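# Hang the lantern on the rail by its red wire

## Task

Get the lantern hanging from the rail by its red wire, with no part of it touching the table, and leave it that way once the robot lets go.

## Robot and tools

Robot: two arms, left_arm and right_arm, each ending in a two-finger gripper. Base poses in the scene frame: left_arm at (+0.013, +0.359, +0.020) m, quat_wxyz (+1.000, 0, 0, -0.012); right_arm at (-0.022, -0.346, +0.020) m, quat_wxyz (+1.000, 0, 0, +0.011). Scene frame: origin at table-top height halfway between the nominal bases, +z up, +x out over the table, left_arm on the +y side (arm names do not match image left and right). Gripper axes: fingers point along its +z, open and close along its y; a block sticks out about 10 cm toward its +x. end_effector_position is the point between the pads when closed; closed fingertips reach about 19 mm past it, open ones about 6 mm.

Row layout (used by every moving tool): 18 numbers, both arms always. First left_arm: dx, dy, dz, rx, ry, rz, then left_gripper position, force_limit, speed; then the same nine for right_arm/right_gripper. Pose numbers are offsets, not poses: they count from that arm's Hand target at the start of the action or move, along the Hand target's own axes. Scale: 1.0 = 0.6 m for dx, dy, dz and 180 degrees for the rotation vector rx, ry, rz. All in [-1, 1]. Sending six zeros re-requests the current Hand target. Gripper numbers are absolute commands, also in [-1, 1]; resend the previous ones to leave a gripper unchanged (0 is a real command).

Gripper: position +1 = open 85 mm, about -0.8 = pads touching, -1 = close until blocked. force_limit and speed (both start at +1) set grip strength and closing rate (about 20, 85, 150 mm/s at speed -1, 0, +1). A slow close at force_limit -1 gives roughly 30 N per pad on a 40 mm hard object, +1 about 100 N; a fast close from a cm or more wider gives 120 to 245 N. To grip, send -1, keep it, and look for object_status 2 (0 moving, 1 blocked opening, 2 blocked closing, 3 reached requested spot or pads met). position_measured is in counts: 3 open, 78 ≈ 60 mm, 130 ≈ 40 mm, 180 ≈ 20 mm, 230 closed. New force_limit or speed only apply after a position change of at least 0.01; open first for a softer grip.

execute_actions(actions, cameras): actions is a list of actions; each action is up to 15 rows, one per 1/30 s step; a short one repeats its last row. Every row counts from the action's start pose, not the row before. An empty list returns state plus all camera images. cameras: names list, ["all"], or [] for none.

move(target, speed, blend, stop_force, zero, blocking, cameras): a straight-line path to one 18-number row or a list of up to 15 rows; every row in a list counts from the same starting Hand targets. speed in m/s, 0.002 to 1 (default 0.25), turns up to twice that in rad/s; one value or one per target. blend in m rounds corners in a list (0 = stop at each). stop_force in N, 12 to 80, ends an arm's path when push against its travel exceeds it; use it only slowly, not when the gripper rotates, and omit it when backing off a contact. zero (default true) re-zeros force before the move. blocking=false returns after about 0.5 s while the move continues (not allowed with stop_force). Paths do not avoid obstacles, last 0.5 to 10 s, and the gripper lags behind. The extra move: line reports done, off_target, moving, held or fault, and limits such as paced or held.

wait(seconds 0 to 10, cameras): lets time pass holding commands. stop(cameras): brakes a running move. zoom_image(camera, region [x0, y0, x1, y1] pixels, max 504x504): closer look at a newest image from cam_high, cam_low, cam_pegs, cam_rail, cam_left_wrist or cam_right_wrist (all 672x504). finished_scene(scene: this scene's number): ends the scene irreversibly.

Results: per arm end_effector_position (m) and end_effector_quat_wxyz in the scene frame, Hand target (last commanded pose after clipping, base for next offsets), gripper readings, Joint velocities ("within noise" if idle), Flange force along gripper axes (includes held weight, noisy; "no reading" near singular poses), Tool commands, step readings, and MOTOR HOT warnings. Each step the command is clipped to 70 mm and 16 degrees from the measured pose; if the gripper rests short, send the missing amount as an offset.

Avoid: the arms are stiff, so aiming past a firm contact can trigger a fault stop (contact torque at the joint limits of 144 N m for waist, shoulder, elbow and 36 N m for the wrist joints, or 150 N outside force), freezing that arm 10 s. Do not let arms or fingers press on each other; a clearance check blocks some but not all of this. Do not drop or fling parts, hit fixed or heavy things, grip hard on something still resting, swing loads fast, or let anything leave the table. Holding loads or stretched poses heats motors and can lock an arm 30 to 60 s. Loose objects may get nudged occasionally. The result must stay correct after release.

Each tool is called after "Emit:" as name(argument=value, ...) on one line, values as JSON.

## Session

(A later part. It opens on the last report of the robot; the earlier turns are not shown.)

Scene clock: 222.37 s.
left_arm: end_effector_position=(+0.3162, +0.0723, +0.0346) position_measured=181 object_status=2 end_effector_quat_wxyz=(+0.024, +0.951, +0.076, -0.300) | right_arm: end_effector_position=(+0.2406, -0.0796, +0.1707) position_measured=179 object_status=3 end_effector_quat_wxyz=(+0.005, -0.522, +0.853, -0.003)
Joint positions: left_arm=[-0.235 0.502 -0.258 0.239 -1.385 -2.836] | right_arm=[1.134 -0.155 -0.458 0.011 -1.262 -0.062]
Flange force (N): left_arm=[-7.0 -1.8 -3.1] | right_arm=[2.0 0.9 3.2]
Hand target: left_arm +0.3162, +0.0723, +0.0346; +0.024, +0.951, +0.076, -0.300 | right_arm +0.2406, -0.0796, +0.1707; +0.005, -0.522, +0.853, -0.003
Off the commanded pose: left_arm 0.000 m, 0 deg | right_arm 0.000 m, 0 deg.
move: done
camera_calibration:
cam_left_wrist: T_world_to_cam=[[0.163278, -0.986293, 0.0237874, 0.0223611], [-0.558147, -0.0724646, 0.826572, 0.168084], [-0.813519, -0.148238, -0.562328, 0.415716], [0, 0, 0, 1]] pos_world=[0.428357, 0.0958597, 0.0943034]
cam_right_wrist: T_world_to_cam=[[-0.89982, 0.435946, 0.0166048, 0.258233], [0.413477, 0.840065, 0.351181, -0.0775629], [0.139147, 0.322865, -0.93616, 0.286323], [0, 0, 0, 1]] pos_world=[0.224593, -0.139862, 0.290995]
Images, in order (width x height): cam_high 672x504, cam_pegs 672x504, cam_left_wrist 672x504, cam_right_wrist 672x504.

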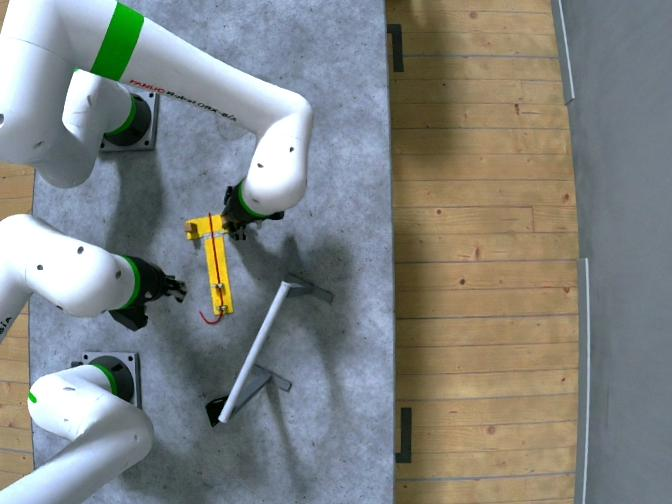

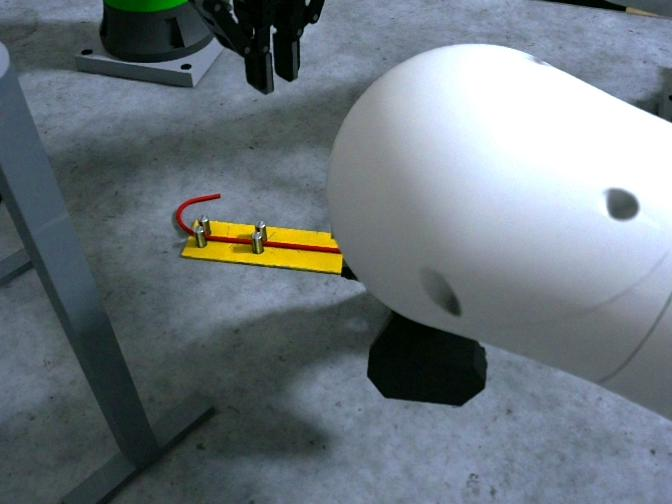

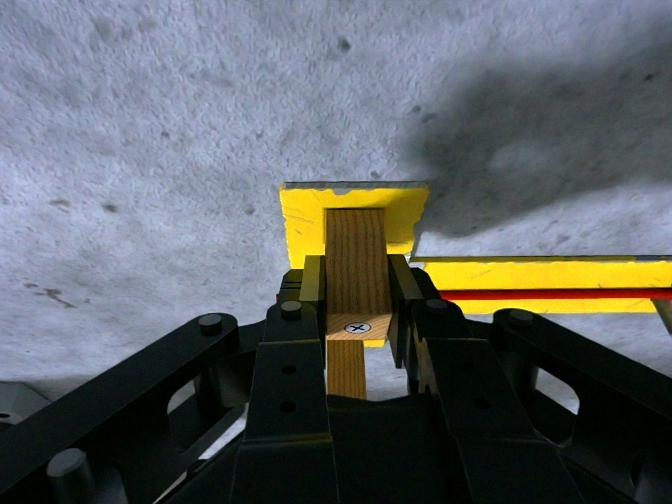

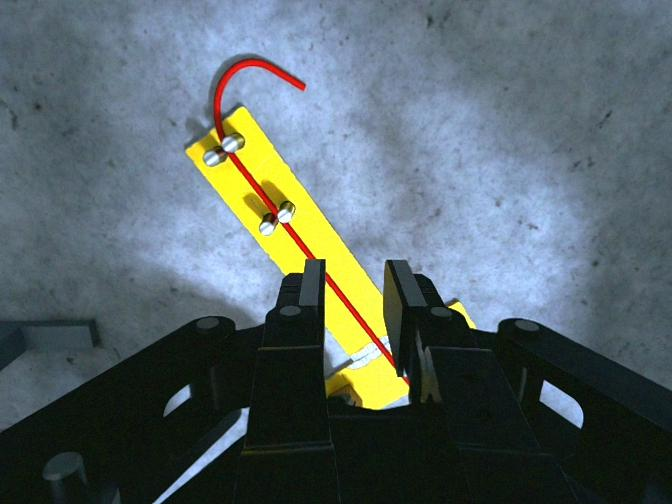

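Emit:
move(target=[[0,0,0,0,0,0,-1,-1,-1,-0.14,0.0095,0,0,0,-0.2,-0.3,-0.5,-1],[0,0,0,0,0,0,-1,-1,-1,-0.14,0.0095,0.184,0,0,-0.2,-0.3,-0.5,-1]], cameras=["cam_pegs","cam_right_wrist"])

Scene clock: 227.87 s.
left_arm: end_effector_position=(+0.3162, +0.0723, +0.0346) position_measured=181 object_status=2 end_effector_quat_wxyz=(+0.024, +0.951, +0.076, -0.300) | right_arm: end_effector_position=(+0.2705, -0.0097, +0.1711) position_measured=167 object_status=3 end_effector_quat_wxyz=(-0.005, +0.739, -0.674, +0.005)
Joint positions: left_arm=[-0.235 0.502 -0.258 0.239 -1.385 -2.836] | right_arm=[1.137 0.032 -0.282 0.012 -1.25 0.5]
Flange force (N): left_arm=[-8.9 -2.3 0.2] | right_arm=[1.1 1.4 2.9]
Hand target: left_arm +0.3162, +0.0723, +0.0346; +0.024, +0.951, +0.076, -0.300 | right_arm +0.2706, -0.0097, +0.1711; -0.005, +0.739, -0.674, +0.005 (not the last commanded pose)
Off the commanded pose: left_arm 0.000 m, 0 deg | right_arm 0.111 m, 4 deg.
move: held (right_arm; a check stopped the path); path passed 1 of 2 targets; limits=held
pose unreachable (right arm): on one or more control steps of this call, first in action 0 (counted from 0), this arm could not follow its commanded pose, so it was not sent that pose on those steps. It may still have moved: this result reports where it is.
cause: moving toward the commanded pose would bring a part of the arm too close to another arm (a part of this arm just beyond joint 4 (forearm roll) and a part of the left arm just beyond its joint 2 (shoulder), 8 mm apart when this arm was first held).
camera_calibration:
cam_right_wrist: T_world_to_cam=[[-0.993392, -0.114032, 0.0130142, 0.275301], [-0.102547, 0.932774, 0.345568, -0.00727216], [-0.0515453, 0.34195, -0.938303, 0.312134], [0, 0, 0, 1]] pos_world=[0.288825, -0.0685578, 0.291807]
Images, in order (width x height): cam_pegs 672x504, cam_right_wrist 672x504.

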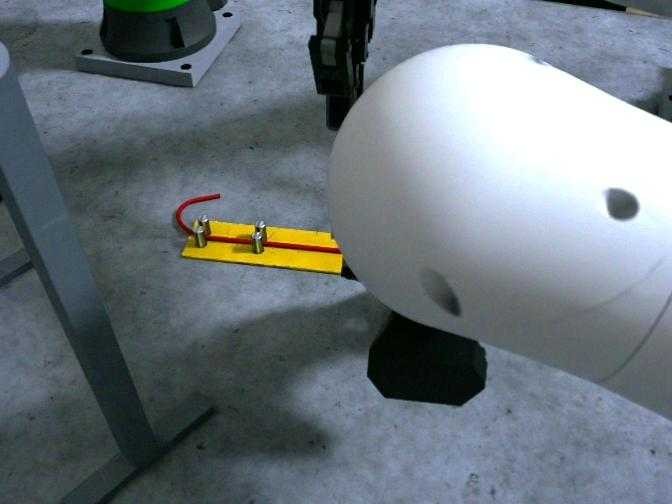

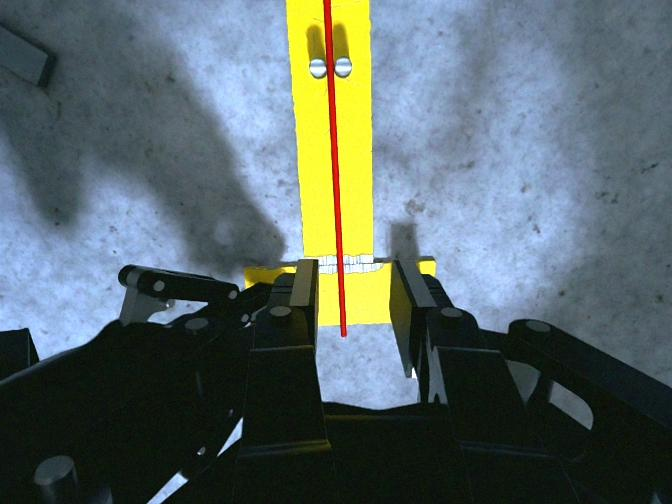

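Emit:
move(target=[0,0,0,0,0,0,-1,-1,-1,0.01,-0.0075,0.185,0,0.004,-0.0217,-0.3,-0.5,-1], speed=0.1, cameras=["cam_high","cam_right_wrist"])

Scene clock: 239.03 s.
left_arm: end_effector_position=(+0.3162, +0.0723, +0.0346) position_measured=181 object_status=2 end_effector_quat_wxyz=(+0.024, +0.951, +0.076, -0.300) | right_arm: end_effector_position=(+0.2771, -0.0151, +0.0602) position_measured=167 object_status=3 end_effector_quat_wxyz=(-0.001, +0.762, -0.648, +0.009)
Joint positions: left_arm=[-0.235 0.502 -0.258 0.239 -1.385 -2.836] | right_arm=[1.123 0.164 -0.427 0.022 -0.984 0.574]
Flange force (N): left_arm=[-9.4 -1.9 0.6] | right_arm=[1.2 1.9 2.5]
Hand target: left_arm +0.3162, +0.0723, +0.0346; +0.024, +0.951, +0.076, -0.300 | right_arm +0.2771, -0.0151, +0.0602; -0.001, +0.762, -0.648, +0.009
Off the commanded pose: left_arm 0.000 m, 0 deg | right_arm 0.000 m, 0 deg.
move: done
camera_calibration:
cam_right_wrist: T_world_to_cam=[[-0.983378, -0.181056, 0.0136612, 0.278867], [-0.166256, 0.928126, 0.333077, 0.0550636], [-0.0729849, 0.325269, -0.942801, 0.2162], [0, 0, 0, 1]] pos_world=[0.299165, -0.070939, 0.181684]
Images, in order (width x height): cam_high 672x504, cam_right_wrist 672x504.

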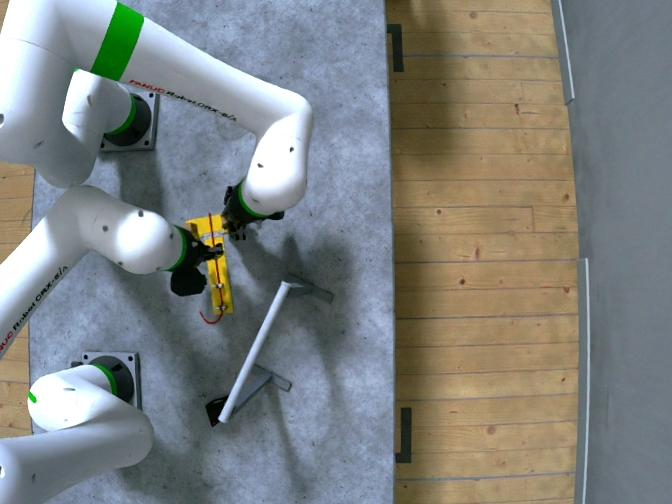

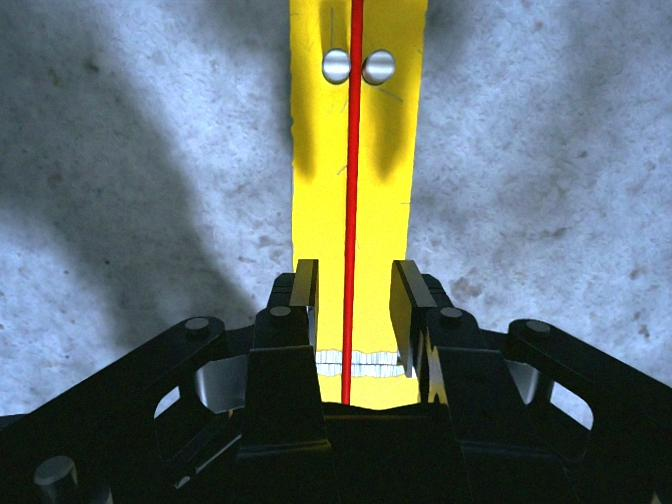

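Emit:
move(target=[0,0,0,0,0,0,-1,-1,-1,0,0.002,0.059,0,0,0,-0.3,-0.5,-1], speed=0.03, stop_force=13)

Emit:
move(target=[0,0,0,0,0,0,-1,-1,-1,0,0,0,0,0,0,-1,0,-1], cameras=["cam_right_wrist","cam_low"])

Scene clock: 244.50 s.
left_arm: end_effector_position=(+0.3162, +0.0723, +0.0346) position_measured=181 object_status=2 end_effector_quat_wxyz=(+0.024, +0.951, +0.076, -0.300) | right_arm: end_effector_position=(+0.2765, -0.0157, +0.0248) position_measured=167 object_status=3 end_effector_quat_wxyz=(-0.001, +0.762, -0.648, +0.009)
Joint positions: left_arm=[-0.235 0.502 -0.258 0.239 -1.385 -2.836] | right_arm=[1.123 0.218 -0.463 0.023 -0.894 0.57]
Flange force (N): left_arm=[-9.1 -2.1 0.5] | right_arm=[0.8 1.6 2.8]
Hand target: left_arm +0.3162, +0.0723, +0.0346; +0.024, +0.951, +0.076, -0.300 | right_arm +0.2765, -0.0157, +0.0248; -0.001, +0.762, -0.648, +0.009
Off the commanded pose: left_arm 0.000 m, 0 deg | right_arm 0.000 m, 0 deg.
move: done

Scene clock: 246.13 s.
left_arm: end_effector_position=(+0.3162, +0.0723, +0.0346) position_measured=181 object_status=2 end_effector_quat_wxyz=(+0.024, +0.951, +0.076, -0.300) | right_arm: end_effector_position=(+0.2765, -0.0157, +0.0248) position_measured=227 object_status=0 end_effector_quat_wxyz=(-0.001, +0.762, -0.648, +0.009)
Joint positions: left_arm=[-0.235 0.502 -0.258 0.239 -1.385 -2.836] | right_arm=[1.123 0.218 -0.463 0.023 -0.894 0.57]
Flange force (N): left_arm=[-8.8 -2.1 0.7] | right_arm=[1.8 3.3 -6.8]
Hand target: left_arm +0.3162, +0.0723, +0.0346; +0.024, +0.951, +0.076, -0.300 | right_arm +0.2765, -0.0157, +0.0248; -0.001, +0.762, -0.648, +0.009
Off the commanded pose: left_arm 0.000 m, 0 deg | right_arm 0.000 m, 0 deg.
move: done
camera_calibration:
cam_right_wrist: T_world_to_cam=[[-0.983378, -0.181056, 0.0136616, 0.278555], [-0.166258, 0.928137, 0.333046, 0.0673343], [-0.0729796, 0.325238, -0.942812, 0.182873], [0, 0, 0, 1]] pos_world=[0.298465, -0.0715389, 0.146184]
Images, in order (width x height): cam_low 672x504, cam_right_wrist 672x504.

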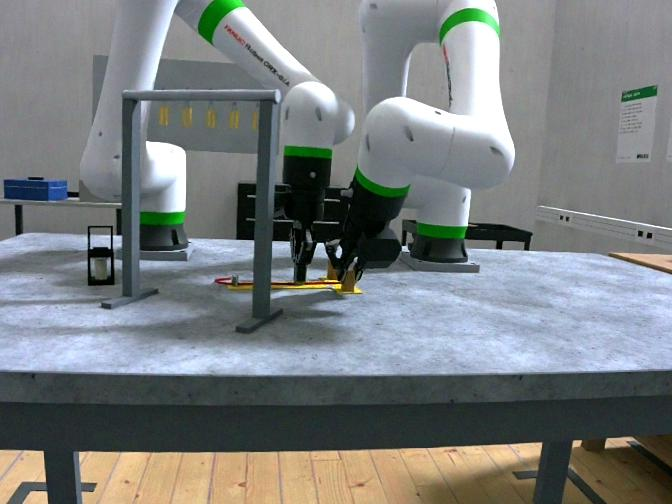

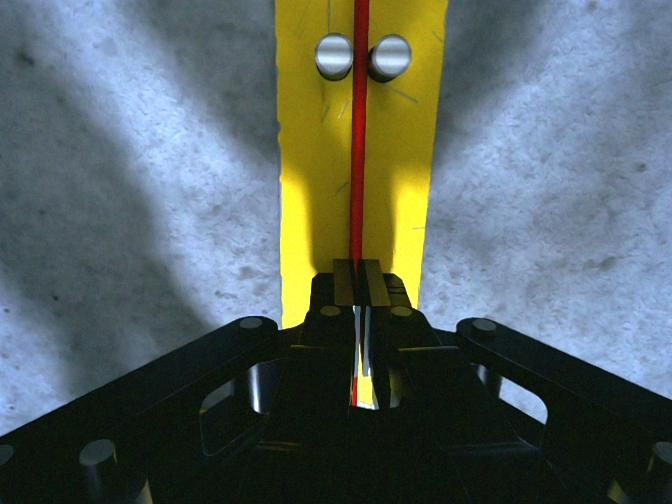

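Emit:
move(target=[[0,0,0,0,0,0,-1,-1,-1,0,0,-0.003,0,0,0,-1,0,-1],[0,0,0,0,0,0,-1,-1,-1,0.08,0,-0.003,0,0,0,-1,0,-1],[0,0,0,0,0,0,-1,-1,-1,0.08,0,-0.003,0,0,0,-0.4,0,-1],[0,0,0,0,0,0,-1,-1,-1,0.08,0,-0.015,0,0,0,-0.4,0,-1],[0,0,0,0,0,0,-1,-1,-1,-0.01,0,-0.015,0,0,0,-0.4,0,-1]], speed=0.06)

Emit:
move(target=[[0,0,0,0,0,0,-1,-1,-1,0,0,0.016,0,0,0,-0.4,0,-1],[0,0,0,0,0,0,-1,-1,-1,0,0,0.016,0,0,0,-1,0,-1],[0,0,0,0,0,0,-1,-1,-1,0.033,0,0.012,0,0,0,-1,0,-1]], speed=0.06, cameras=["cam_right_wrist","cam_left_wrist"])

Scene clock: 259.00 s.
left_arm: end_effector_position=(+0.3162, +0.0723, +0.0346) position_measured=181 object_status=2 end_effector_quat_wxyz=(+0.024, +0.951, +0.076, -0.300) | right_arm: end_effector_position=(+0.2754, -0.0096, +0.0337) position_measured=179 object_status=3 end_effector_quat_wxyz=(-0.001, +0.762, -0.648, +0.009)
Joint positions: left_arm=[-0.235 0.502 -0.258 0.239 -1.385 -2.836] | right_arm=[1.132 0.212 -0.444 0.023 -0.919 0.563]
Flange force (N): left_arm=[-9.0 -1.0 1.5] | right_arm=[0.8 1.1 3.0]
Hand target: left_arm +0.3162, +0.0723, +0.0346; +0.024, +0.951, +0.076, -0.300 | right_arm +0.2754, -0.0096, +0.0337; -0.001, +0.762, -0.648, +0.009
Off the commanded pose: left_arm 0.000 m, 0 deg | right_arm 0.000 m, 0 deg.
move: done

Scene clock: 261.83 s.
left_arm: end_effector_position=(+0.3162, +0.0723, +0.0346) position_measured=181 object_status=2 end_effector_quat_wxyz=(+0.024, +0.951, +0.076, -0.300) | right_arm: end_effector_position=(+0.2786, -0.0292, +0.0268) position_measured=227 object_status=2 end_effector_quat_wxyz=(-0.001, +0.762, -0.648, +0.009)
Joint positions: left_arm=[-0.235 0.502 -0.258 0.239 -1.385 -2.836] | right_arm=[1.105 0.195 -0.485 0.024 -0.894 0.589]
Flange force (N): left_arm=[-9.1 -0.7 1.2] | right_arm=[-0.3 0.7 2.6]
Hand target: left_arm +0.3162, +0.0723, +0.0346; +0.024, +0.951, +0.076, -0.300 | right_arm +0.2786, -0.0293, +0.0268; -0.001, +0.762, -0.648, +0.009
Off the commanded pose: left_arm 0.000 m, 0 deg | right_arm 0.000 m, 0 deg.
move: done
camera_calibration:
cam_left_wrist: T_world_to_cam=[[0.16327, -0.986294, 0.0238005, 0.0223638], [-0.558149, -0.0724489, 0.826572, 0.168083], [-0.813519, -0.148238, -0.562328, 0.415716], [0, 0, 0, 1]] pos_world=[0.428357, 0.0958597, 0.0943035]
cam_right_wrist: T_world_to_cam=[[-0.983378, -0.181056, 0.0136616, 0.278228], [-0.166258, 0.928137, 0.333046, 0.0796566], [-0.0729796, 0.325238, -0.942812, 0.189342], [0, 0, 0, 1]] pos_world=[0.300665, -0.0851389, 0.148184]
Images, in order (width x height): cam_left_wrist 672x504, cam_right_wrist 672x504.

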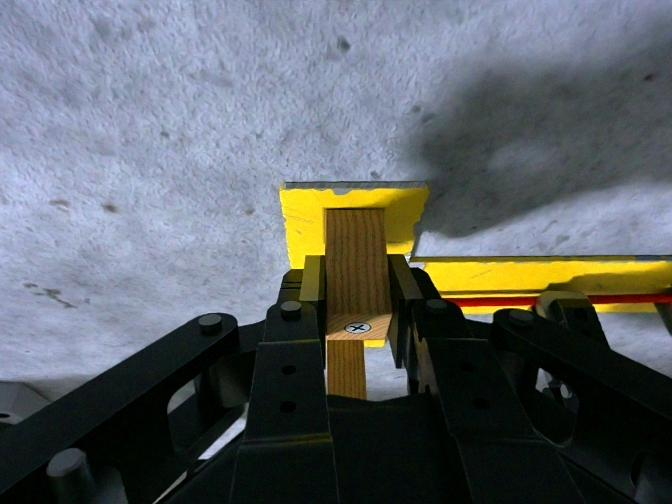

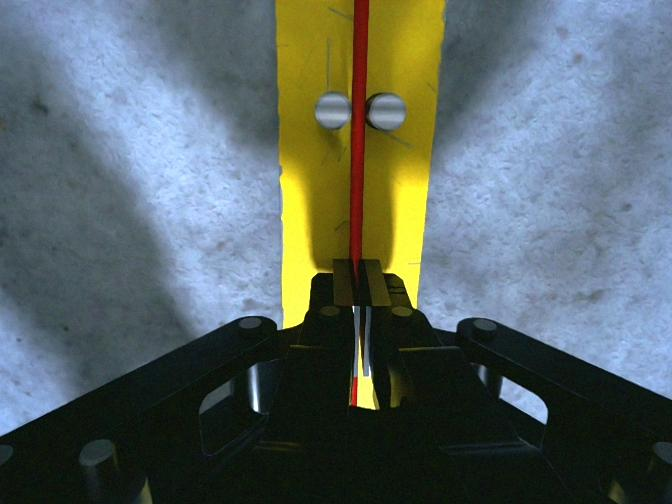

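Emit:
move(target=[[0,0,0,0,0,0,-1,-1,-1,0,0,0,0,0,0,-0.4,0,-1],[0,0,0,0,0,0,-1,-1,-1,0,0,-0.012,0,0,0,-0.4,0,-1],[0,0,0,0,0,0,-1,-1,-1,-0.03,0,-0.012,0,0,0,-0.4,0,-1],[0,0,0,0,0,0,-1,-1,-1,-0.03,0,0.004,0,0,0,-0.4,0,-1],[0,0,0,0,0,0,-1,-1,-1,-0.03,0,0.004,0,0,0,-1,0,-1]], speed=0.06, cameras=["cam_right_wrist"])

Emit:
move(target=[[0,0,0,0,0,0,-1,-1,-1,0.0025,0.0218,-0.004,0,0,-0.111,-1,0,-1],[0,0,0,0,0,0,-1,-1,-1,0.01,0.0425,-0.004,0,0,-0.222,-1,0,-1],[0,0,0,0,0,0,-1,-1,-1,0.033,0.0717,-0.004,0,0,-0.417,-1,0,-1]], speed=0.1, blend=0.004, cameras=["cam_right_wrist","cam_left_wrist","cam_high"])

Scene clock: 272.93 s.
left_arm: end_effector_position=(+0.3162, +0.0723, +0.0346) position_measured=181 object_status=2 end_effector_quat_wxyz=(+0.024, +0.951, +0.076, -0.300) | right_arm: end_effector_position=(+0.2758, -0.0115, +0.0241) position_measured=227 object_status=0 end_effector_quat_wxyz=(-0.001, +0.762, -0.648, +0.009)
Joint positions: left_arm=[-0.235 0.502 -0.258 0.239 -1.385 -2.836] | right_arm=[1.129 0.225 -0.456 0.023 -0.894 0.565]
Flange force (N): left_arm=[-9.0 -0.9 1.3] | right_arm=[1.1 1.9 -2.1]
Hand target: left_arm +0.3162, +0.0723, +0.0346; +0.024, +0.951, +0.076, -0.300 | right_arm +0.2758, -0.0115, +0.0241; -0.001, +0.762, -0.648, +0.009
Off the commanded pose: left_arm 0.000 m, 0 deg | right_arm 0.000 m, 0 deg.
move: done
camera_calibration:
cam_right_wrist: T_world_to_cam=[[-0.983378, -0.181056, 0.0136616, 0.278617], [-0.166258, 0.928137, 0.333046, 0.0636123], [-0.0729796, 0.325238, -0.942812, 0.180923], [0, 0, 0, 1]] pos_world=[0.297765, -0.0674389, 0.145584]
Images, in order (width x height): cam_right_wrist 672x504.

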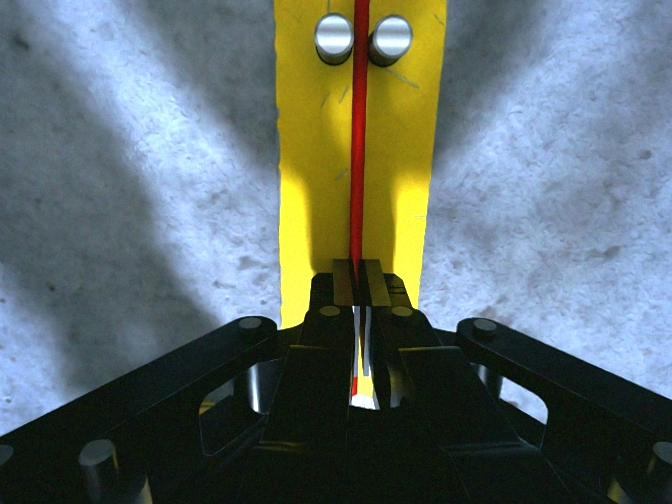

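Scene clock: 279.80 s.
left_arm: end_effector_position=(+0.3162, +0.0723, +0.0346) position_measured=181 object_status=2 end_effector_quat_wxyz=(+0.024, +0.951, +0.076, -0.300) | right_arm: end_effector_position=(+0.2365, -0.0379, +0.0263) position_measured=227 object_status=2 end_effector_quat_wxyz=(+0.005, +0.999, -0.050, +0.008)
Joint positions: left_arm=[-0.235 0.502 -0.258 0.239 -1.385 -2.836] | right_arm=[1.195 0.117 -0.58 0.024 -0.879 1.809]
Flange force (N): left_arm=[-9.4 -2.7 0.5] | right_arm=[1.3 4.1 2.7]
Hand target: left_arm +0.3162, +0.0723, +0.0346; +0.024, +0.951, +0.076, -0.300 | right_arm +0.2365, -0.0379, +0.0262; +0.005, +0.999, -0.050, +0.008
Off the commanded pose: left_arm 0.000 m, 0 deg | right_arm 0.000 m, 0 deg.
move: done
camera_calibration:
cam_left_wrist: T_world_to_cam=[[0.16327, -0.986294, 0.0238005, 0.0223638], [-0.558149, -0.0724489, 0.826572, 0.168083], [-0.813519, -0.148238, -0.562328, 0.415716], [0, 0, 0, 1]] pos_world=[0.428357, 0.0958597, 0.0943035]
cam_right_wrist: T_world_to_cam=[[-0.0785772, -0.996243, 0.0364027, -0.0102637], [-0.939877, 0.0862061, 0.330453, 0.232022], [-0.332349, -0.00824804, -0.94312, 0.237352], [0, 0, 0, 1]] pos_world=[0.29615, -0.0282692, 0.147553]
Images, in order (width x height): cam_high 672x504, cam_left_wrist 672x504, cam_right_wrist 672x504.

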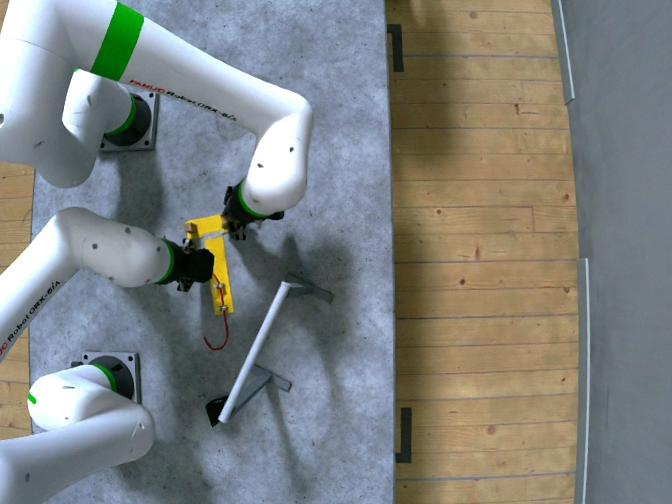

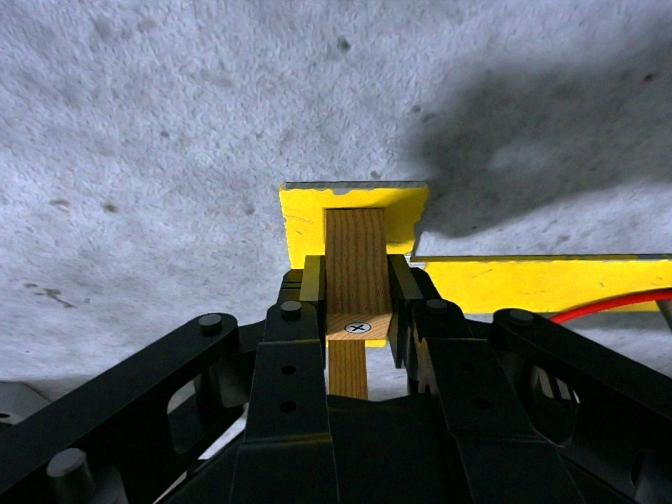

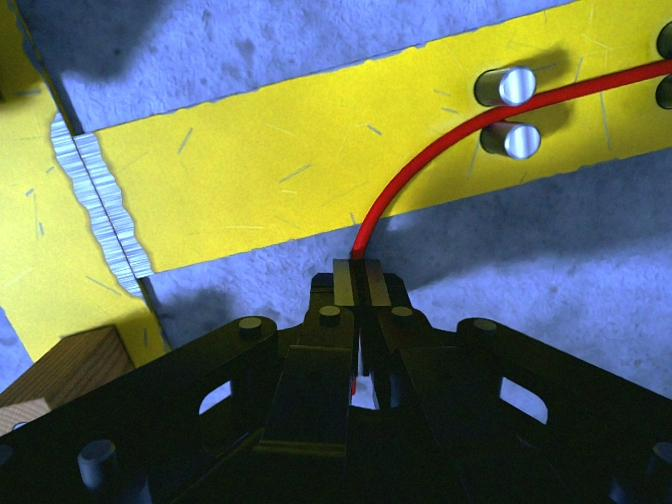

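Emit:
move(target=[[0,0,0,0,0,0,-1,-1,-1,-0.0083,0.0348,0,0,0,-0.194,-1,0,-1],[0,0,0,0,0,0,-1,-1,-1,-0.0037,0.0633,0,0,0,-0.361,-1,0,-1],[0,0,0,0,0,0,-1,-1,-1,0.007,0.0832,0,0,0,-0.5,-1,0,-1]], speed=0.1, blend=0.004)

Emit:
move(target=[[0,0,0,0,0,0,-1,-1,-1,0,0,0,0,0,0,-0.3,-0.5,-1],[0,0,0,0,0,0,-1,-1,-1,0,0,-0.25,0,0,0,-0.3,-0.5,-1]], speed=0.1, cameras=["cam_right_wrist","cam_pegs","cam_high","cam_low"])

Scene clock: 298.30 s.
left_arm: end_effector_position=(+0.3162, +0.0723, +0.0346) position_measured=181 object_status=2 end_effector_quat_wxyz=(+0.024, +0.951, +0.076, -0.300) | right_arm: end_effector_position=(+0.2357, -0.0880, +0.0268) position_measured=227 object_status=2 end_effector_quat_wxyz=(+0.009, +0.741, +0.671, +0.002)
Joint positions: left_arm=[-0.235 0.502 -0.258 0.239 -1.385 -2.836] | right_arm=[1.145 0.023 -0.681 0.024 -0.872 3.429]
Flange force (N): left_arm=[-9.0 -2.2 1.4] | right_arm=[-2.5 0.1 2.5]
Hand target: left_arm +0.3162, +0.0723, +0.0346; +0.024, +0.951, +0.076, -0.300 | right_arm +0.2357, -0.0880, +0.0268; +0.009, +0.742, +0.671, +0.002
Off the commanded pose: left_arm 0.000 m, 0 deg | right_arm 0.000 m, 0 deg.
move: done

Scene clock: 301.53 s.
left_arm: end_effector_position=(+0.3162, +0.0723, +0.0346) position_measured=181 object_status=2 end_effector_quat_wxyz=(+0.024, +0.951, +0.076, -0.300) | right_arm: end_effector_position=(+0.2334, -0.0864, +0.1767) position_measured=167 object_status=3 end_effector_quat_wxyz=(+0.009, +0.742, +0.671, +0.002)
Joint positions: left_arm=[-0.235 0.502 -0.258 0.239 -1.385 -2.836] | right_arm=[1.153 -0.182 -0.469 0.019 -1.289 3.431]
Flange force (N): left_arm=[-7.9 0.0 1.1] | right_arm=[-1.4 -1.2 3.3]
Hand target: left_arm +0.3162, +0.0723, +0.0346; +0.024, +0.951, +0.076, -0.300 | right_arm +0.2334, -0.0863, +0.1767; +0.009, +0.742, +0.671, +0.002
Off the commanded pose: left_arm 0.000 m, 0 deg | right_arm 0.000 m, 0 deg.
move: done
camera_calibration:
cam_right_wrist: T_world_to_cam=[[0.996068, -0.0777979, 0.0423859, -0.236773], [-0.0877992, -0.930798, 0.354833, -0.107549], [0.0118474, -0.357159, -0.933968, 0.265704], [0, 0, 0, 1]] pos_world=[0.223251, -0.023628, 0.296357]
Images, in order (width x height): cam_high 672x504, cam_low 672x504, cam_pegs 672x504, cam_right_wrist 672x504.

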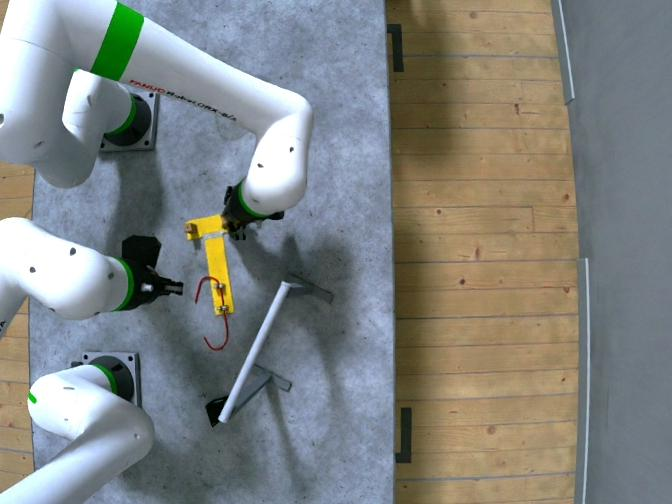

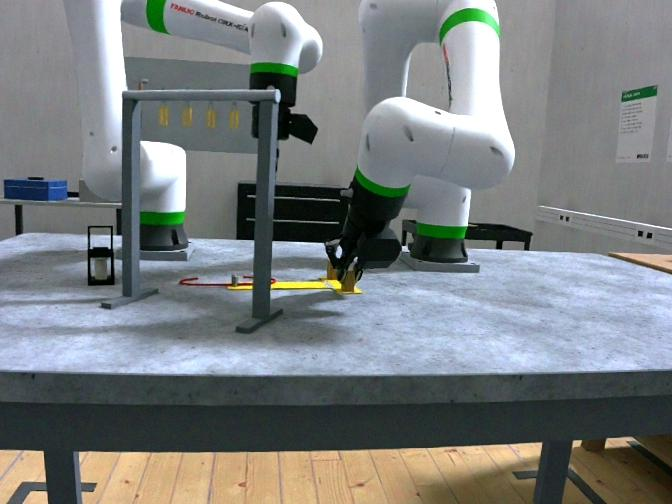

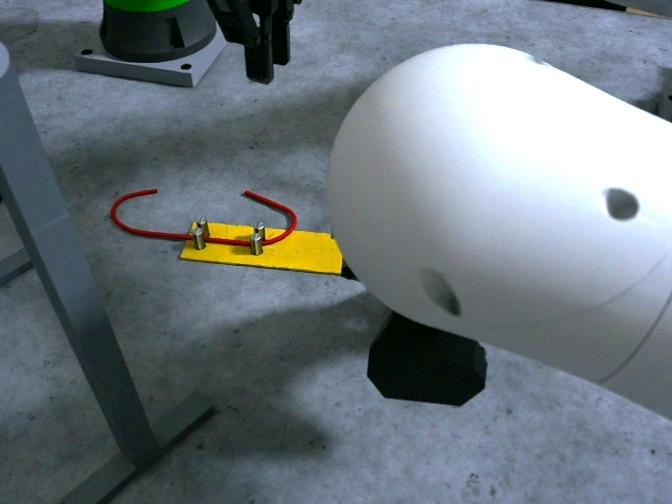

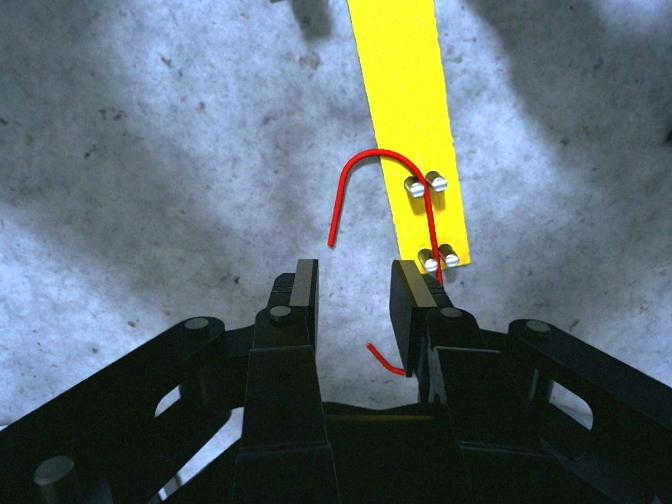

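Emit:
move(target=[[0,0,0,0,0,0,0.3,-1,-1,0,0,0,0,0,0,0,-0.6,-1],[0,0,-0.2,0,0,0,0.3,-1,-1,-0.2775,-0.028,-0.205,0,0,0.44,0,-0.6,-1],[0.044,-0.33,-0.23,0,0,0,0.3,-1,-1,-0.477,0.151,-0.205,0,0,0.882,0,-0.6,-1]], speed=0.25, blend=[0,0.03,0], cameras=["all"])

Emit:
zoom_image(camera="cam_pegs", region=[80, 150, 380, 310])

Emit:
zoom_image(camera="cam_low", region=[50, 200, 150, 300])

Scene clock: 337.73 s.
left_arm: end_effector_position=(+0.3843, +0.2837, +0.1326) position_measured=91 object_status=3 end_effector_quat_wxyz=(+0.024, +0.951, +0.076, -0.300) | right_arm: end_effector_position=(+0.2930, -0.3788, +0.3039) position_measured=128 object_status=3 end_effector_quat_wxyz=(+0.000, +0.796, -0.605, +0.009)
Joint positions: left_arm=[0.178 0.381 -0.096 0.003 -1.704 -3.136] | right_arm=[0.313 -0.364 -0.304 0.015 -1.621 1.507]
Flange force (N): left_arm=[-6.0 2.7 4.0] | right_arm=[-0.8 1.6 3.9]
Hand target: left_arm +0.3843, +0.2837, +0.1326; +0.024, +0.951, +0.076, -0.300 | right_arm +0.2930, -0.3788, +0.3039; +0.000, +0.796, -0.605, +0.009
Off the commanded pose: left_arm 0.000 m, 0 deg | right_arm 0.000 m, 0 deg.
move: done
camera_calibration:
cam_left_wrist: T_world_to_cam=[[0.163278, -0.986293, 0.0237874, 0.217427], [-0.558147, -0.0724646, 0.826572, 0.14027], [-0.813519, -0.148238, -0.562328, 0.557537], [0, 0, 0, 1]] pos_world=[0.496357, 0.30726, 0.192403]
cam_right_wrist: T_world_to_cam=[[-0.957572, -0.287791, 0.0152437, 0.176825], [-0.266668, 0.904865, 0.331825, 0.335107], [-0.10929, 0.313682, -0.943218, 0.57173], [0, 0, 0, 1]] pos_world=[0.32117, -0.431679, 0.425373]

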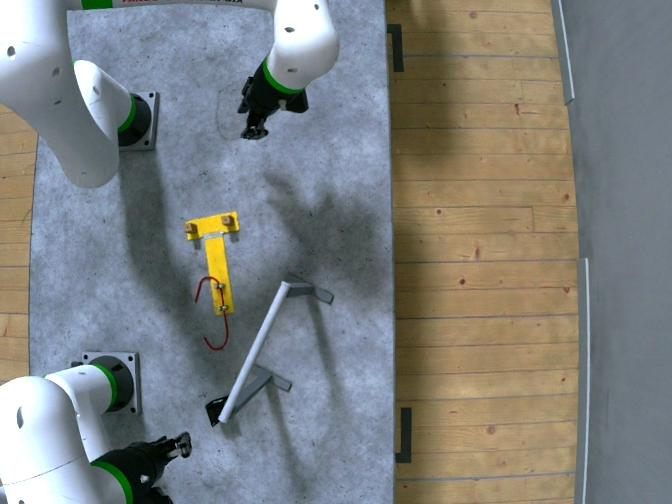

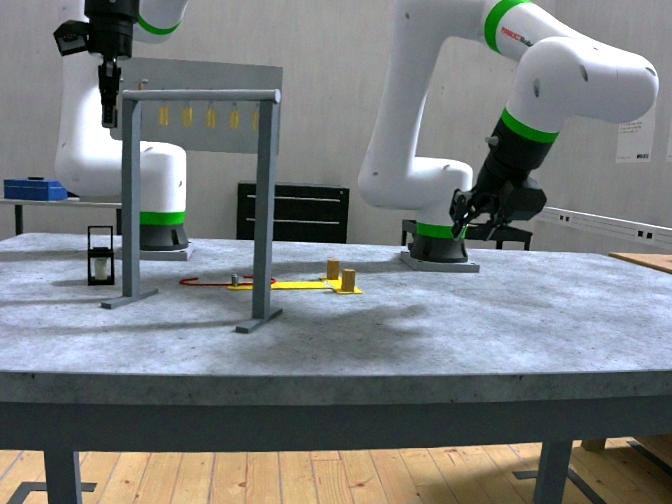

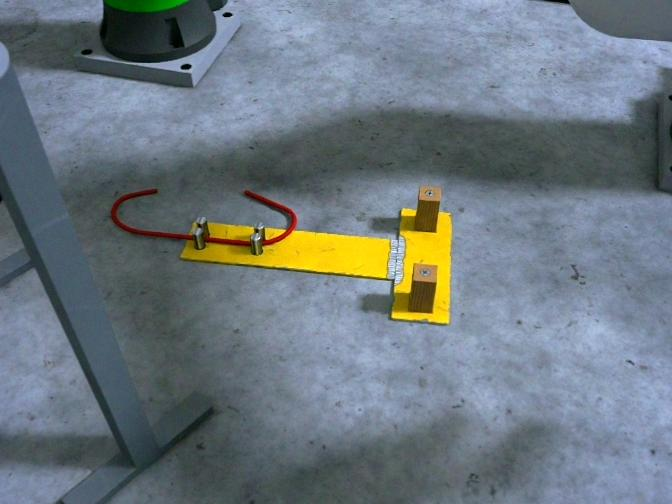

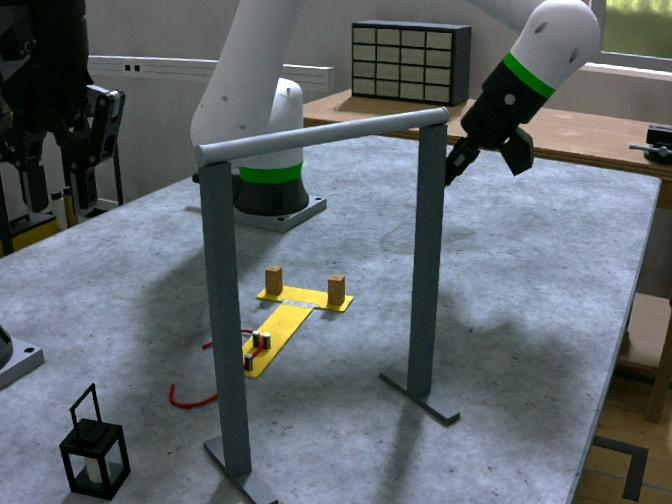

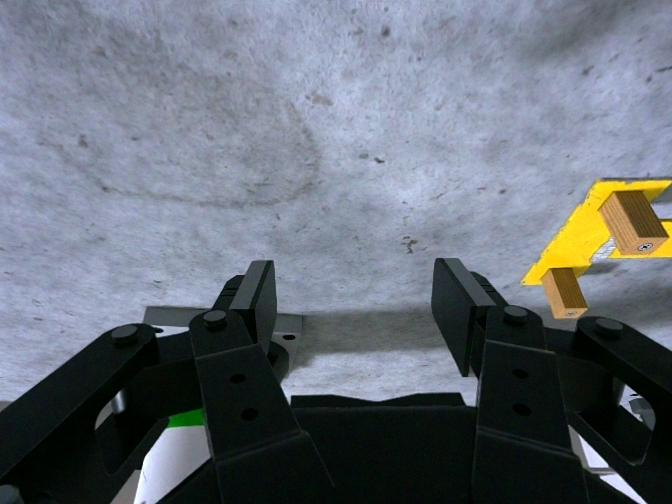

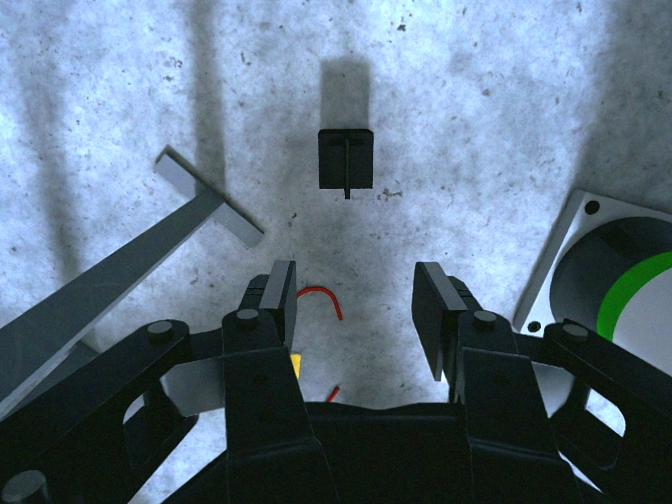

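Scaled by 1.680 from the camera's 672x504 image, which has a finer 960x720 frame.

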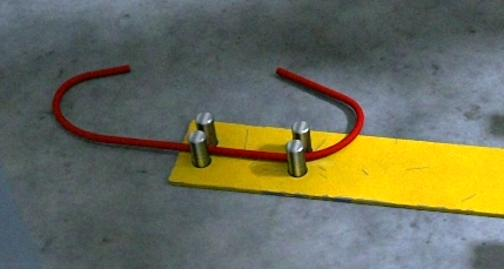

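Scaled by 5.040 from the camera's 672x504 image, which has a finer 960x720 frame.

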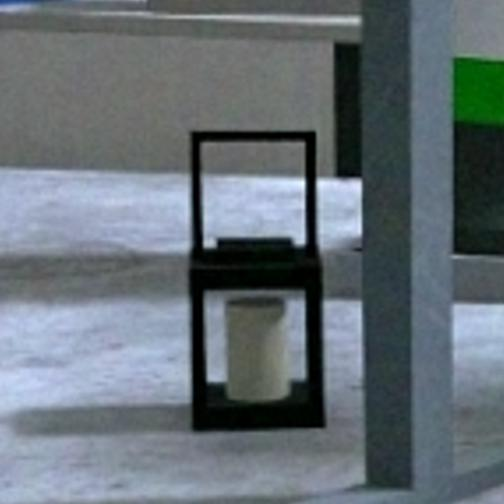

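Emit:
move(target=[[0,0,0,0,0,0,0.3,-1,-1,0,0.0125,0.25,0,0,0,0,-0.6,-1],[0,0,0,0,0,0,0.3,-1,-1,0,0.0125,0.3218,0,0,0,0,-0.6,-1]], speed=[0.15,0.05], cameras=["cam_right_wrist","cam_low","cam_rail"])

Emit:
zoom_image(camera="cam_low", region=[50, 200, 150, 300])

Emit:
zoom_image(camera="cam_rail", region=[20, 350, 160, 500])

Scene clock: 352.50 s.
left_arm: end_effector_position=(+0.3843, +0.2837, +0.1326) position_measured=91 object_status=3 end_effector_quat_wxyz=(+0.024, +0.951, +0.076, -0.300) | right_arm: end_effector_position=(+0.2887, -0.3829, +0.1108) position_measured=128 object_status=3 end_effector_quat_wxyz=(+0.000, +0.796, -0.605, +0.009)
Joint positions: left_arm=[0.178 0.381 -0.096 0.003 -1.704 -3.136] | right_arm=[0.304 -0.281 -0.707 0.017 -1.134 1.508]
Flange force (N): left_arm=[-5.7 2.5 3.8] | right_arm=[-1.5 2.2 3.0]
Hand target: left_arm +0.3843, +0.2837, +0.1326; +0.024, +0.951, +0.076, -0.300 | right_arm +0.2887, -0.3829, +0.1108; +0.000, +0.796, -0.605, +0.009
Off the commanded pose: left_arm 0.000 m, 0 deg | right_arm 0.000 m, 0 deg.
move: done
camera_calibration:
cam_right_wrist: T_world_to_cam=[[-0.957569, -0.287799, 0.0152708, 0.174432], [-0.266676, 0.904893, 0.33174, 0.401871], [-0.109293, 0.313592, -0.943247, 0.39041], [0, 0, 0, 1]] pos_world=[0.31687, -0.435879, 0.232273]
Images, in order (width x height): cam_low 672x504, cam_rail 672x504, cam_right_wrist 672x504.

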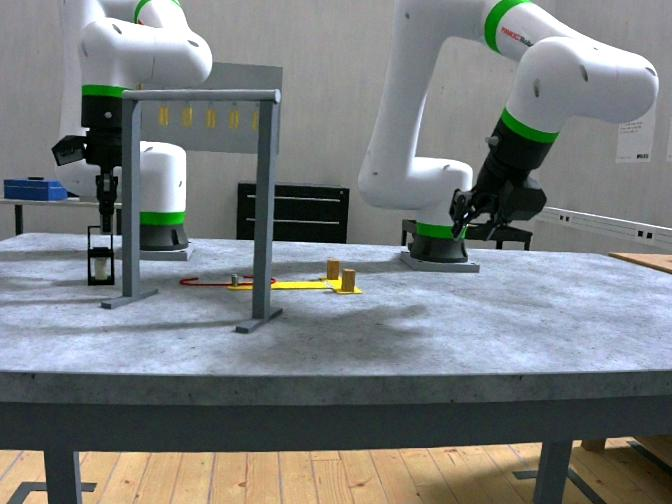

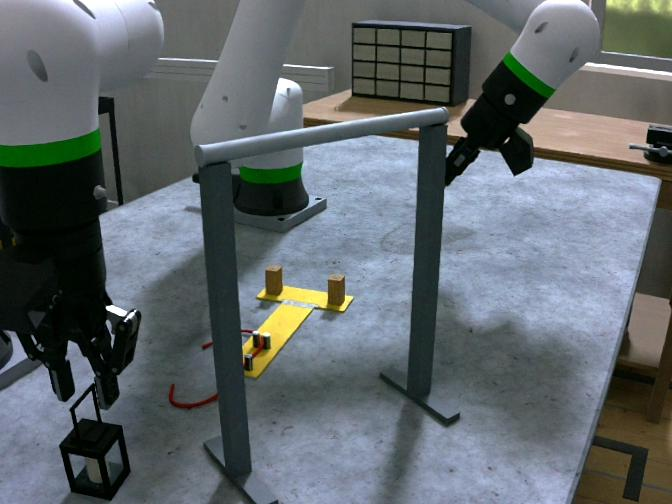

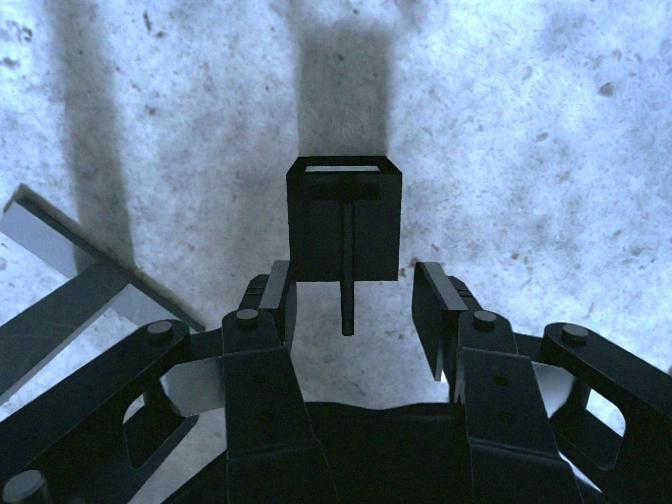

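Scaled by 5.040 from the camera's 672x504 image, which has a finer 960x720 frame.

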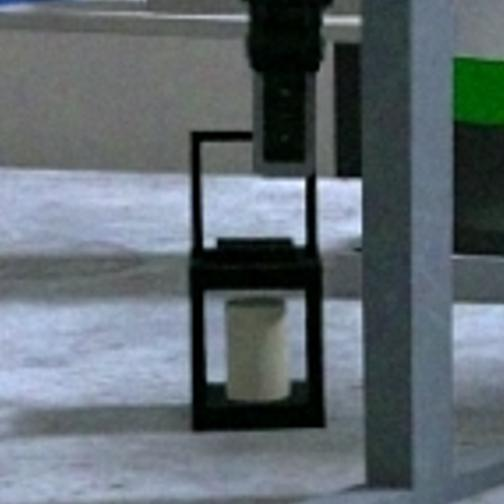

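Scaled by 3.360 from the camera's 672x504 image, which has a finer 960x720 frame.

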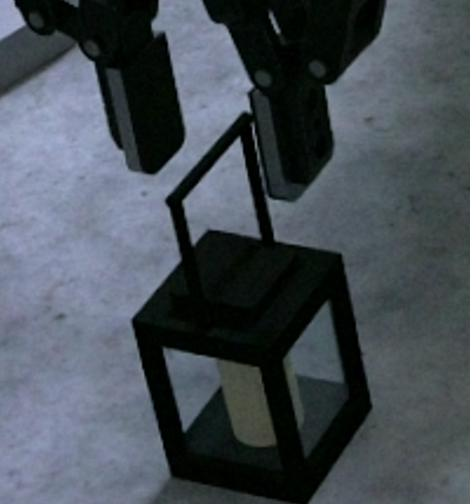

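Emit:
move(target=[[0,0,0,0,0,0,0.3,-1,-1,0,0,0.002,0,0,0,-1,-0.6,-1],[0,0,0,0,0,0,0.3,-1,-1,0,0,-0.083,0,0,0,-1,-0.6,-1],[0,0,0,0,0,0,0.3,-1,-1,0.174,-0.144,-0.083,0,0,0.587,-1,-0.6,-1]], speed=[0.1,0.1,0.25], cameras=["cam_low","cam_right_wrist"])

Emit:
move(target=[0,0,0,0,0,0,0.3,-1,-1,0,0,0.088,0,0,0,-1,-0.6,-1], speed=0.03, stop_force=12, cameras=["cam_low","cam_right_wrist"])

Scene clock: 367.80 s.
left_arm: end_effector_position=(+0.3843, +0.2837, +0.1326) position_measured=91 object_status=3 end_effector_quat_wxyz=(+0.024, +0.951, +0.076, -0.300) | right_arm: end_effector_position=(+0.3992, -0.4599, +0.1631) position_measured=223 object_status=2 end_effector_quat_wxyz=(+0.008, +0.001, +1.000, -0.005)
Joint positions: left_arm=[0.178 0.381 -0.096 0.003 -1.704 -3.136] | right_arm=[0.024 0.009 -0.325 0.012 -1.222 -0.053]
Flange force (N): left_arm=[-5.4 3.0 3.8] | right_arm=[2.2 0.9 5.5]
Hand target: left_arm +0.3843, +0.2837, +0.1326; +0.024, +0.951, +0.076, -0.300 | right_arm +0.3991, -0.4599, +0.1631; +0.008, +0.001, +1.000, -0.006
Off the commanded pose: left_arm 0.000 m, 0 deg | right_arm 0.000 m, 0 deg.
move: done
camera_calibration:
cam_right_wrist: T_world_to_cam=[[-0.0191679, 0.999701, 0.0151979, 0.474726], [0.932931, 0.0124172, 0.35984, -0.410254], [0.359543, 0.021076, -0.93289, 0.152649], [0, 0, 0, 1]] pos_world=[0.336954, -0.472706, 0.282816]
Images, in order (width x height): cam_low 672x504, cam_right_wrist 672x504.

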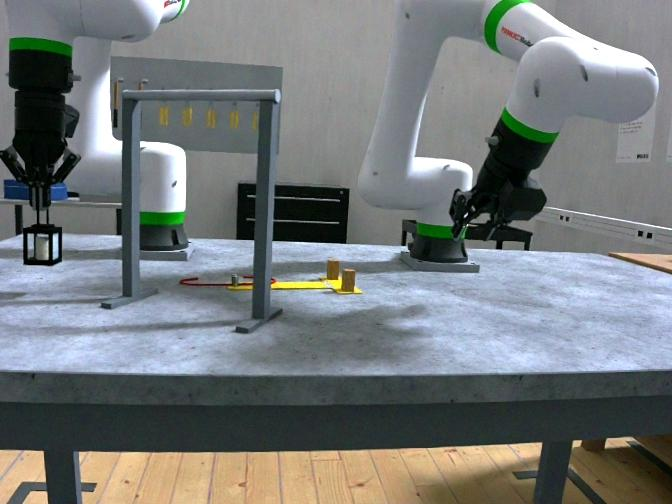

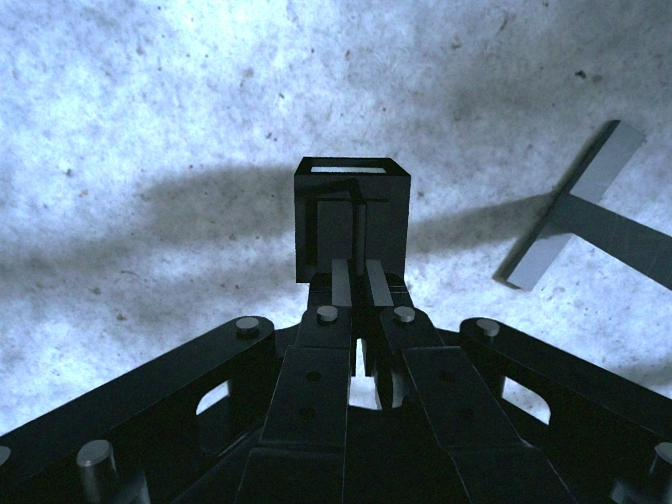

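Scene clock: 370.23 s.
left_arm: end_effector_position=(+0.3843, +0.2837, +0.1326) position_measured=91 object_status=3 end_effector_quat_wxyz=(+0.024, +0.951, +0.076, -0.300) | right_arm: end_effector_position=(+0.3999, -0.4605, +0.1103) position_measured=223 object_status=2 end_effector_quat_wxyz=(+0.008, +0.001, +1.000, -0.006)
Joint positions: left_arm=[0.178 0.381 -0.096 0.003 -1.704 -3.136] | right_arm=[0.022 0.064 -0.401 0.013 -1.091 -0.054]
Flange force (N): left_arm=[-5.7 2.7 3.4] | right_arm=[2.3 0.7 4.8]
Hand target: left_arm +0.3843, +0.2837, +0.1326; +0.024, +0.951, +0.076, -0.300 | right_arm +0.3999, -0.4604, +0.1103; +0.008, +0.001, +1.000, -0.006
Off the commanded pose: left_arm 0.000 m, 0 deg | right_arm 0.000 m, 0 deg.
move: done
camera_calibration:
cam_right_wrist: T_world_to_cam=[[-0.0192585, 0.9997, 0.0151644, 0.476181], [0.932977, 0.0125166, 0.359719, -0.391935], [0.359421, 0.0210757, -0.932937, 0.103169], [0, 0, 0, 1]] pos_world=[0.337756, -0.473306, 0.230016]
Images, in order (width x height): cam_low 672x504, cam_right_wrist 672x504.

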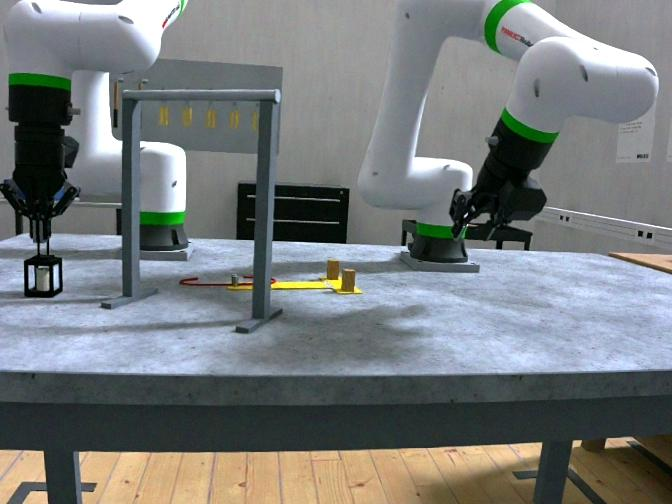

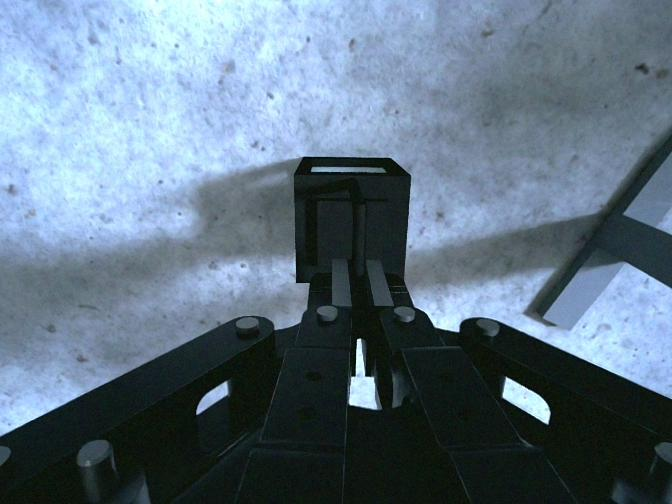

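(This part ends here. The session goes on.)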